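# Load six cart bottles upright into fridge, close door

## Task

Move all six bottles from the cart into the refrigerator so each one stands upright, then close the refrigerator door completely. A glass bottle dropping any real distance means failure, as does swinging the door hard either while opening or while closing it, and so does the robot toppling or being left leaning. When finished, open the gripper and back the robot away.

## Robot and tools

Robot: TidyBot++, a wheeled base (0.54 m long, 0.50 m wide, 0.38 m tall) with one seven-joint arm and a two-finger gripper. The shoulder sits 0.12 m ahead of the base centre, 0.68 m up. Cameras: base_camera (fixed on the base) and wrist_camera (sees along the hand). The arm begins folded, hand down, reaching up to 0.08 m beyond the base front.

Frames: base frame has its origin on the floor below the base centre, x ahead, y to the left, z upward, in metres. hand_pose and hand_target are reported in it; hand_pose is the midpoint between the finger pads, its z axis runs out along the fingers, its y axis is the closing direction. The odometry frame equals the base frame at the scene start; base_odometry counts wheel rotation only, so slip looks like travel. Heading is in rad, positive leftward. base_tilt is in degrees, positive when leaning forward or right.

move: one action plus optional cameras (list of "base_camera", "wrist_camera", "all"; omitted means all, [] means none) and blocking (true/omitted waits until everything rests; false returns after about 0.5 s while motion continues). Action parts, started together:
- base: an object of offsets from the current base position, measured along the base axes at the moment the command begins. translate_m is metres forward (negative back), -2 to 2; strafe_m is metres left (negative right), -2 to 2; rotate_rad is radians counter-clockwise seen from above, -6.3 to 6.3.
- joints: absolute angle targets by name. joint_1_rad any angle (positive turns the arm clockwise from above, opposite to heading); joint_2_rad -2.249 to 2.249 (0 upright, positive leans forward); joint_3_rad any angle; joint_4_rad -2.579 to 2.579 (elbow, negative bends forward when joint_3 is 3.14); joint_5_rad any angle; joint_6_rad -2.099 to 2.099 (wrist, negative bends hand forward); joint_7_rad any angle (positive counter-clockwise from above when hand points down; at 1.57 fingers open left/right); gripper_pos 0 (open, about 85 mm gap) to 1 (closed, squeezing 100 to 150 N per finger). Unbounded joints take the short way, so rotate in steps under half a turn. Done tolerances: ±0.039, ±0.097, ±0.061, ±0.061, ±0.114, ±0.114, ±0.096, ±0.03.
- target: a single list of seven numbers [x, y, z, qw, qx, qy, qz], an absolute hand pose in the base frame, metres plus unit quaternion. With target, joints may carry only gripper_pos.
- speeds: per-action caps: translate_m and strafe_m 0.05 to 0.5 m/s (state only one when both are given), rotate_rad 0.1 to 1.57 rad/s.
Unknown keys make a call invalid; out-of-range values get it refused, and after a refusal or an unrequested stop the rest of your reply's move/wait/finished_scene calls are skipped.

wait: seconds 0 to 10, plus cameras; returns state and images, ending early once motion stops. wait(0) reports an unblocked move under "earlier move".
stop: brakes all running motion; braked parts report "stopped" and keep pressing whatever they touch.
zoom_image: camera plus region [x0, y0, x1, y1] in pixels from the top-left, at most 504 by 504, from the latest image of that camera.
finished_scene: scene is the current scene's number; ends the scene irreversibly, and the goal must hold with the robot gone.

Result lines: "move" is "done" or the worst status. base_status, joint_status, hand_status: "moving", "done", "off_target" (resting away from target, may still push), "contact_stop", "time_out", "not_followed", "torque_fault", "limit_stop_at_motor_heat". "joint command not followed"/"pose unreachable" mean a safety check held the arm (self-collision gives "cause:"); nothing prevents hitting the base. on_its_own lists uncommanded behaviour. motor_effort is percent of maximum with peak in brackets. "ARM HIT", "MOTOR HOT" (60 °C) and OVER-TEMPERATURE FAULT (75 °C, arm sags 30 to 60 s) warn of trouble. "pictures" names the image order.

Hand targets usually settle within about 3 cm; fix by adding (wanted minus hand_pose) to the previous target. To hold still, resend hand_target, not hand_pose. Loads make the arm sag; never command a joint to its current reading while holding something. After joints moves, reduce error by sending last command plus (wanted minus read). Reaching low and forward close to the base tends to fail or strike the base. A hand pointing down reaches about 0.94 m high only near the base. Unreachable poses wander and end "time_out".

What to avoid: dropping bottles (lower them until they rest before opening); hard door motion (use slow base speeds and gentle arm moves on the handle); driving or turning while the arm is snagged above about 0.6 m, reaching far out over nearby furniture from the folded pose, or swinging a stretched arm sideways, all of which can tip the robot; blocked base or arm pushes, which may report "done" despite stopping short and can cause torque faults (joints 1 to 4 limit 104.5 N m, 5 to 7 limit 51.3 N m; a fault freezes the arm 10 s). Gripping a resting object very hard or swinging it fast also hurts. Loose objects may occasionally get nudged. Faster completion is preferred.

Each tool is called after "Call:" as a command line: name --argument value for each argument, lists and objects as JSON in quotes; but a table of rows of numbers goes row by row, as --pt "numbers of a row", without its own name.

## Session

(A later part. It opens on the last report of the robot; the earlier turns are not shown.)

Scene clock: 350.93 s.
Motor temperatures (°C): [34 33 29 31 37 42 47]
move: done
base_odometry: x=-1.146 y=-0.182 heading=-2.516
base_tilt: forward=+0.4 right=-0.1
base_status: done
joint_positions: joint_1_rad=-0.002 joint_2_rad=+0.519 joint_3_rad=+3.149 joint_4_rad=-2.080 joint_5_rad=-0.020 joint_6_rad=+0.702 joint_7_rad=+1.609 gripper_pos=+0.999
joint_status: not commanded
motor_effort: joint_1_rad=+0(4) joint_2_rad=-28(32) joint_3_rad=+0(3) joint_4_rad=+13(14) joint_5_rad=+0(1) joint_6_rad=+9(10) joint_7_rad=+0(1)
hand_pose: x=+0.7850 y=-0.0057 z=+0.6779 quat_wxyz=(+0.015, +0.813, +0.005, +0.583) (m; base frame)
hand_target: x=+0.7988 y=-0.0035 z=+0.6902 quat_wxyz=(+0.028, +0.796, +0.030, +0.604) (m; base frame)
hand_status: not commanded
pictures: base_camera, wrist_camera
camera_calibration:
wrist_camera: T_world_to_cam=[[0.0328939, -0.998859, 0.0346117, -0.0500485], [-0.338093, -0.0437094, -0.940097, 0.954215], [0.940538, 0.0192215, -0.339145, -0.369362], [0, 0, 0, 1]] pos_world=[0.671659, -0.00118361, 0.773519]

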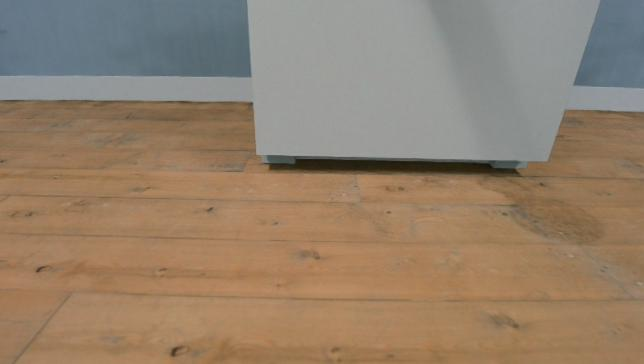

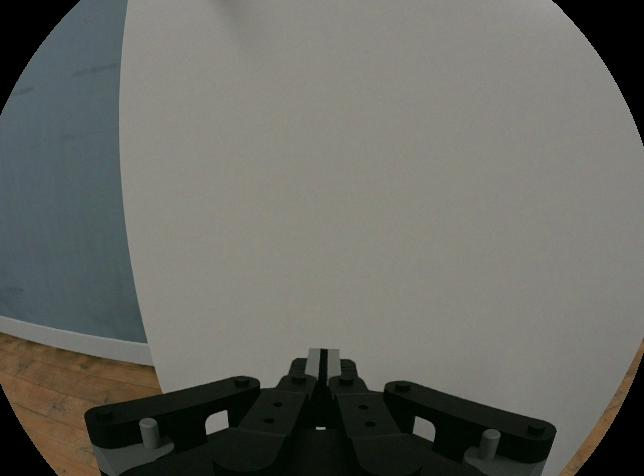

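Call:
move --base '{"translate_m": 0.1}' --speeds '{"translate_m": 0.1}' --cameras '["wrist_camera"]'

Call:
move --base '{"translate_m": 0.02}' --speeds '{"translate_m": 0.05}' --cameras '["base_camera", "wrist_camera"]'

Scene clock: 353.07 s.
Motor temperatures (°C): [34 34 29 31 37 42 47]
move: done
base_odometry: x=-1.227 y=-0.241 heading=-2.516
base_tilt: forward=+0.4 right=+0.0
base_status: done
joint_positions: joint_1_rad=-0.002 joint_2_rad=+0.521 joint_3_rad=+3.149 joint_4_rad=-2.079 joint_5_rad=-0.020 joint_6_rad=+0.702 joint_7_rad=+1.609 gripper_pos=+0.999
joint_status: not commanded
motor_effort: joint_1_rad=+0(2) joint_2_rad=-29(31) joint_3_rad=-1(1) joint_4_rad=+13(14) joint_5_rad=+0(1) joint_6_rad=+9(10) joint_7_rad=+0(1)
hand_pose: x=+0.7853 y=-0.0057 z=+0.6776 quat_wxyz=(+0.015, +0.813, +0.005, +0.582) (m; base frame)
hand_target: x=+0.7988 y=-0.0035 z=+0.6902 quat_wxyz=(+0.028, +0.796, +0.030, +0.604) (m; base frame)
hand_status: not commanded
pictures: wrist_camera
camera_calibration:
wrist_camera: T_world_to_cam=[[0.0328209, -0.998861, 0.034626, -0.0500524], [-0.338367, -0.0437036, -0.939999, 0.954075], [0.940442, 0.0191353, -0.339416, -0.369474], [0, 0, 0, 1]] pos_world=[0.671939, -0.00122886, 0.773157]

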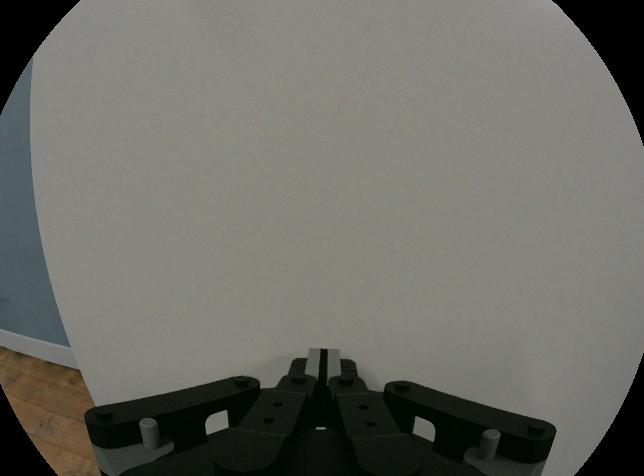

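Scene clock: 353.83 s.
Motor temperatures (°C): [34 34 29 31 37 42 47]
move: done
base_odometry: x=-1.243 y=-0.252 heading=-2.515
base_tilt: forward=+0.4 right=+0.0
base_status: done
joint_positions: joint_1_rad=-0.002 joint_2_rad=+0.502 joint_3_rad=+3.149 joint_4_rad=-2.110 joint_5_rad=-0.020 joint_6_rad=+0.702 joint_7_rad=+1.609 gripper_pos=+0.999
joint_status: not commanded
motor_effort: joint_1_rad=+0(2) joint_2_rad=-23(30) joint_3_rad=-1(1) joint_4_rad=+20(27) joint_5_rad=+1(1) joint_6_rad=+10(12) joint_7_rad=+0(1)
hand_pose: x=+0.7737 y=-0.0058 z=+0.6753 quat_wxyz=(+0.015, +0.817, +0.005, +0.577) (m; base frame)
hand_target: x=+0.7988 y=-0.0035 z=+0.6902 quat_wxyz=(+0.028, +0.796, +0.030, +0.604) (m; base frame)
hand_status: not commanded
pictures: base_camera, wrist_camera
camera_calibration:
wrist_camera: T_world_to_cam=[[0.0330943, -0.998874, 0.0339968, -0.0494219], [-0.350721, -0.0434588, -0.935471, 0.954544], [0.935895, 0.0190354, -0.351764, -0.347564], [0, 0, 0, 1]] pos_world=[0.661697, -0.00126687, 0.772369]

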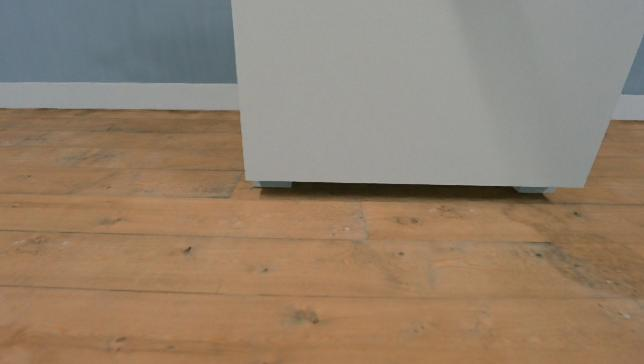

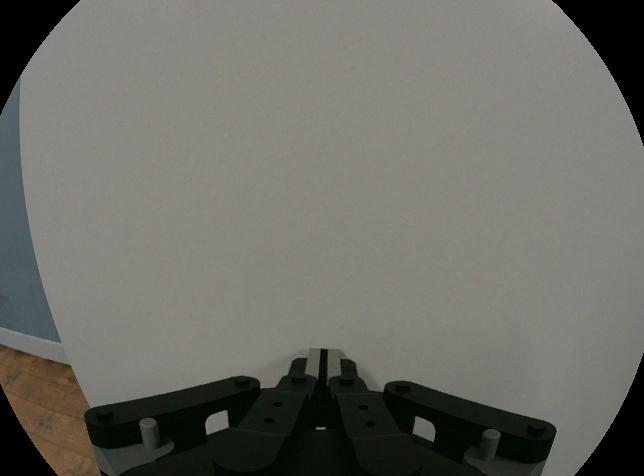

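Call:
move --base '{"translate_m": 0.02}' --speeds '{"translate_m": 0.05}' --cameras '["base_camera", "wrist_camera"]'

Scene clock: 354.87 s.
Motor temperatures (°C): [34 34 29 31 37 42 47]
move: done
base_odometry: x=-1.258 y=-0.264 heading=-2.515
base_tilt: forward=+0.3 right=-0.1
base_status: done
joint_positions: joint_1_rad=-0.002 joint_2_rad=+0.468 joint_3_rad=+3.149 joint_4_rad=-2.160 joint_5_rad=-0.020 joint_6_rad=+0.702 joint_7_rad=+1.609 gripper_pos=+0.999
joint_status: not commanded
motor_effort: joint_1_rad=-1(2) joint_2_rad=-16(24) joint_3_rad=+0(2) joint_4_rad=+29(34) joint_5_rad=+1(2) joint_6_rad=+12(13) joint_7_rad=+0(1)
hand_pose: x=+0.7552 y=-0.0059 z=+0.6753 quat_wxyz=(+0.015, +0.821, +0.005, +0.571) (m; base frame)
hand_target: x=+0.7988 y=-0.0035 z=+0.6902 quat_wxyz=(+0.028, +0.796, +0.030, +0.604) (m; base frame)
hand_status: not commanded
pictures: base_camera, wrist_camera
camera_calibration:
wrist_camera: T_world_to_cam=[[0.0331059, -0.9989, 0.0332224, -0.0484838], [-0.364745, -0.0430231, -0.930113, 0.955013], [0.930519, 0.0186745, -0.365768, -0.31666], [0, 0, 0, 1]] pos_world=[0.6446, -0.00142932, 0.774056]

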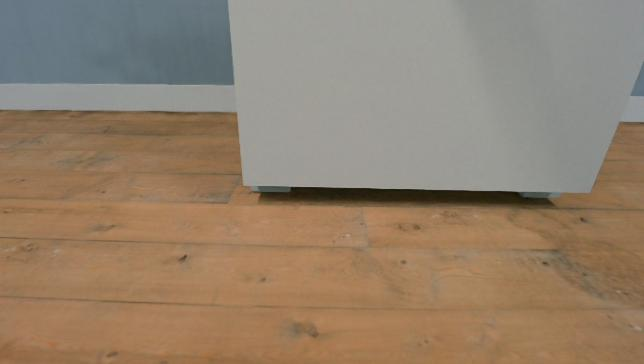

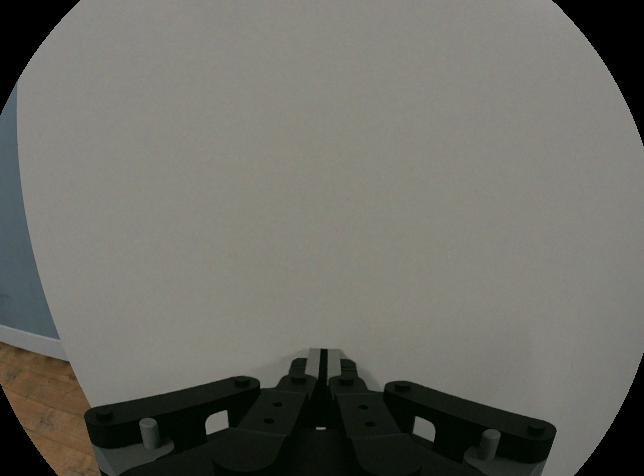

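Call:
move --base '{"translate_m": -0.5}' --speeds '{"translate_m": 0.25}' --cameras '["base_camera", "wrist_camera"]'

Scene clock: 358.10 s.
Motor temperatures (°C): [34 34 29 31 37 42 47]
move: done
base_odometry: x=-0.853 y=+0.029 heading=-2.515
base_tilt: forward=+0.4 right=+0.0
base_status: done
joint_positions: joint_1_rad=-0.001 joint_2_rad=+0.529 joint_3_rad=+3.149 joint_4_rad=-2.068 joint_5_rad=-0.020 joint_6_rad=+0.706 joint_7_rad=+1.609 gripper_pos=+0.999
joint_status: not commanded
motor_effort: joint_1_rad=+0(3) joint_2_rad=-29(32) joint_3_rad=+0(2) joint_4_rad=+13(28) joint_5_rad=+0(1) joint_6_rad=+9(11) joint_7_rad=+0(1)
hand_pose: x=+0.7897 y=-0.0062 z=+0.6781 quat_wxyz=(+0.015, +0.811, +0.005, +0.585) (m; base frame)
hand_target: x=+0.7988 y=-0.0035 z=+0.6902 quat_wxyz=(+0.028, +0.796, +0.030, +0.604) (m; base frame)
hand_status: not commanded
pictures: base_camera, wrist_camera
camera_calibration:
wrist_camera: T_world_to_cam=[[0.0318482, -0.998881, 0.0349702, -0.0502138], [-0.332308, -0.0435799, -0.942164, 0.952798], [0.942633, 0.0183853, -0.333324, -0.379354], [0, 0, 0, 1]] pos_world=[0.675813, -0.00166028, 0.773]

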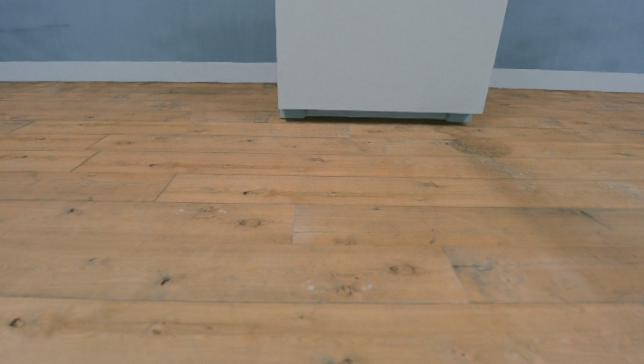

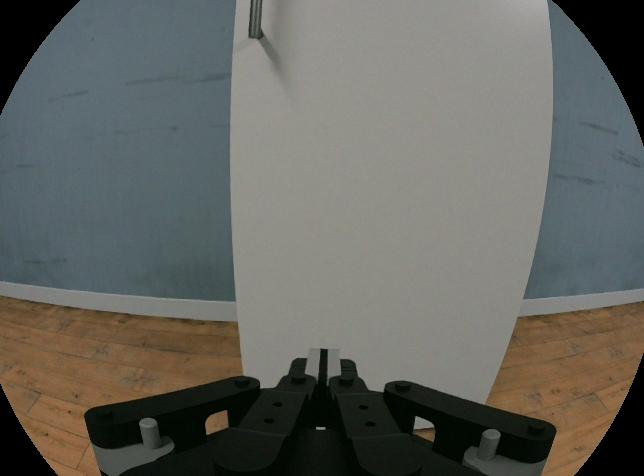

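Call:
finished_scene --scene 1

The scene is finished: the task was done.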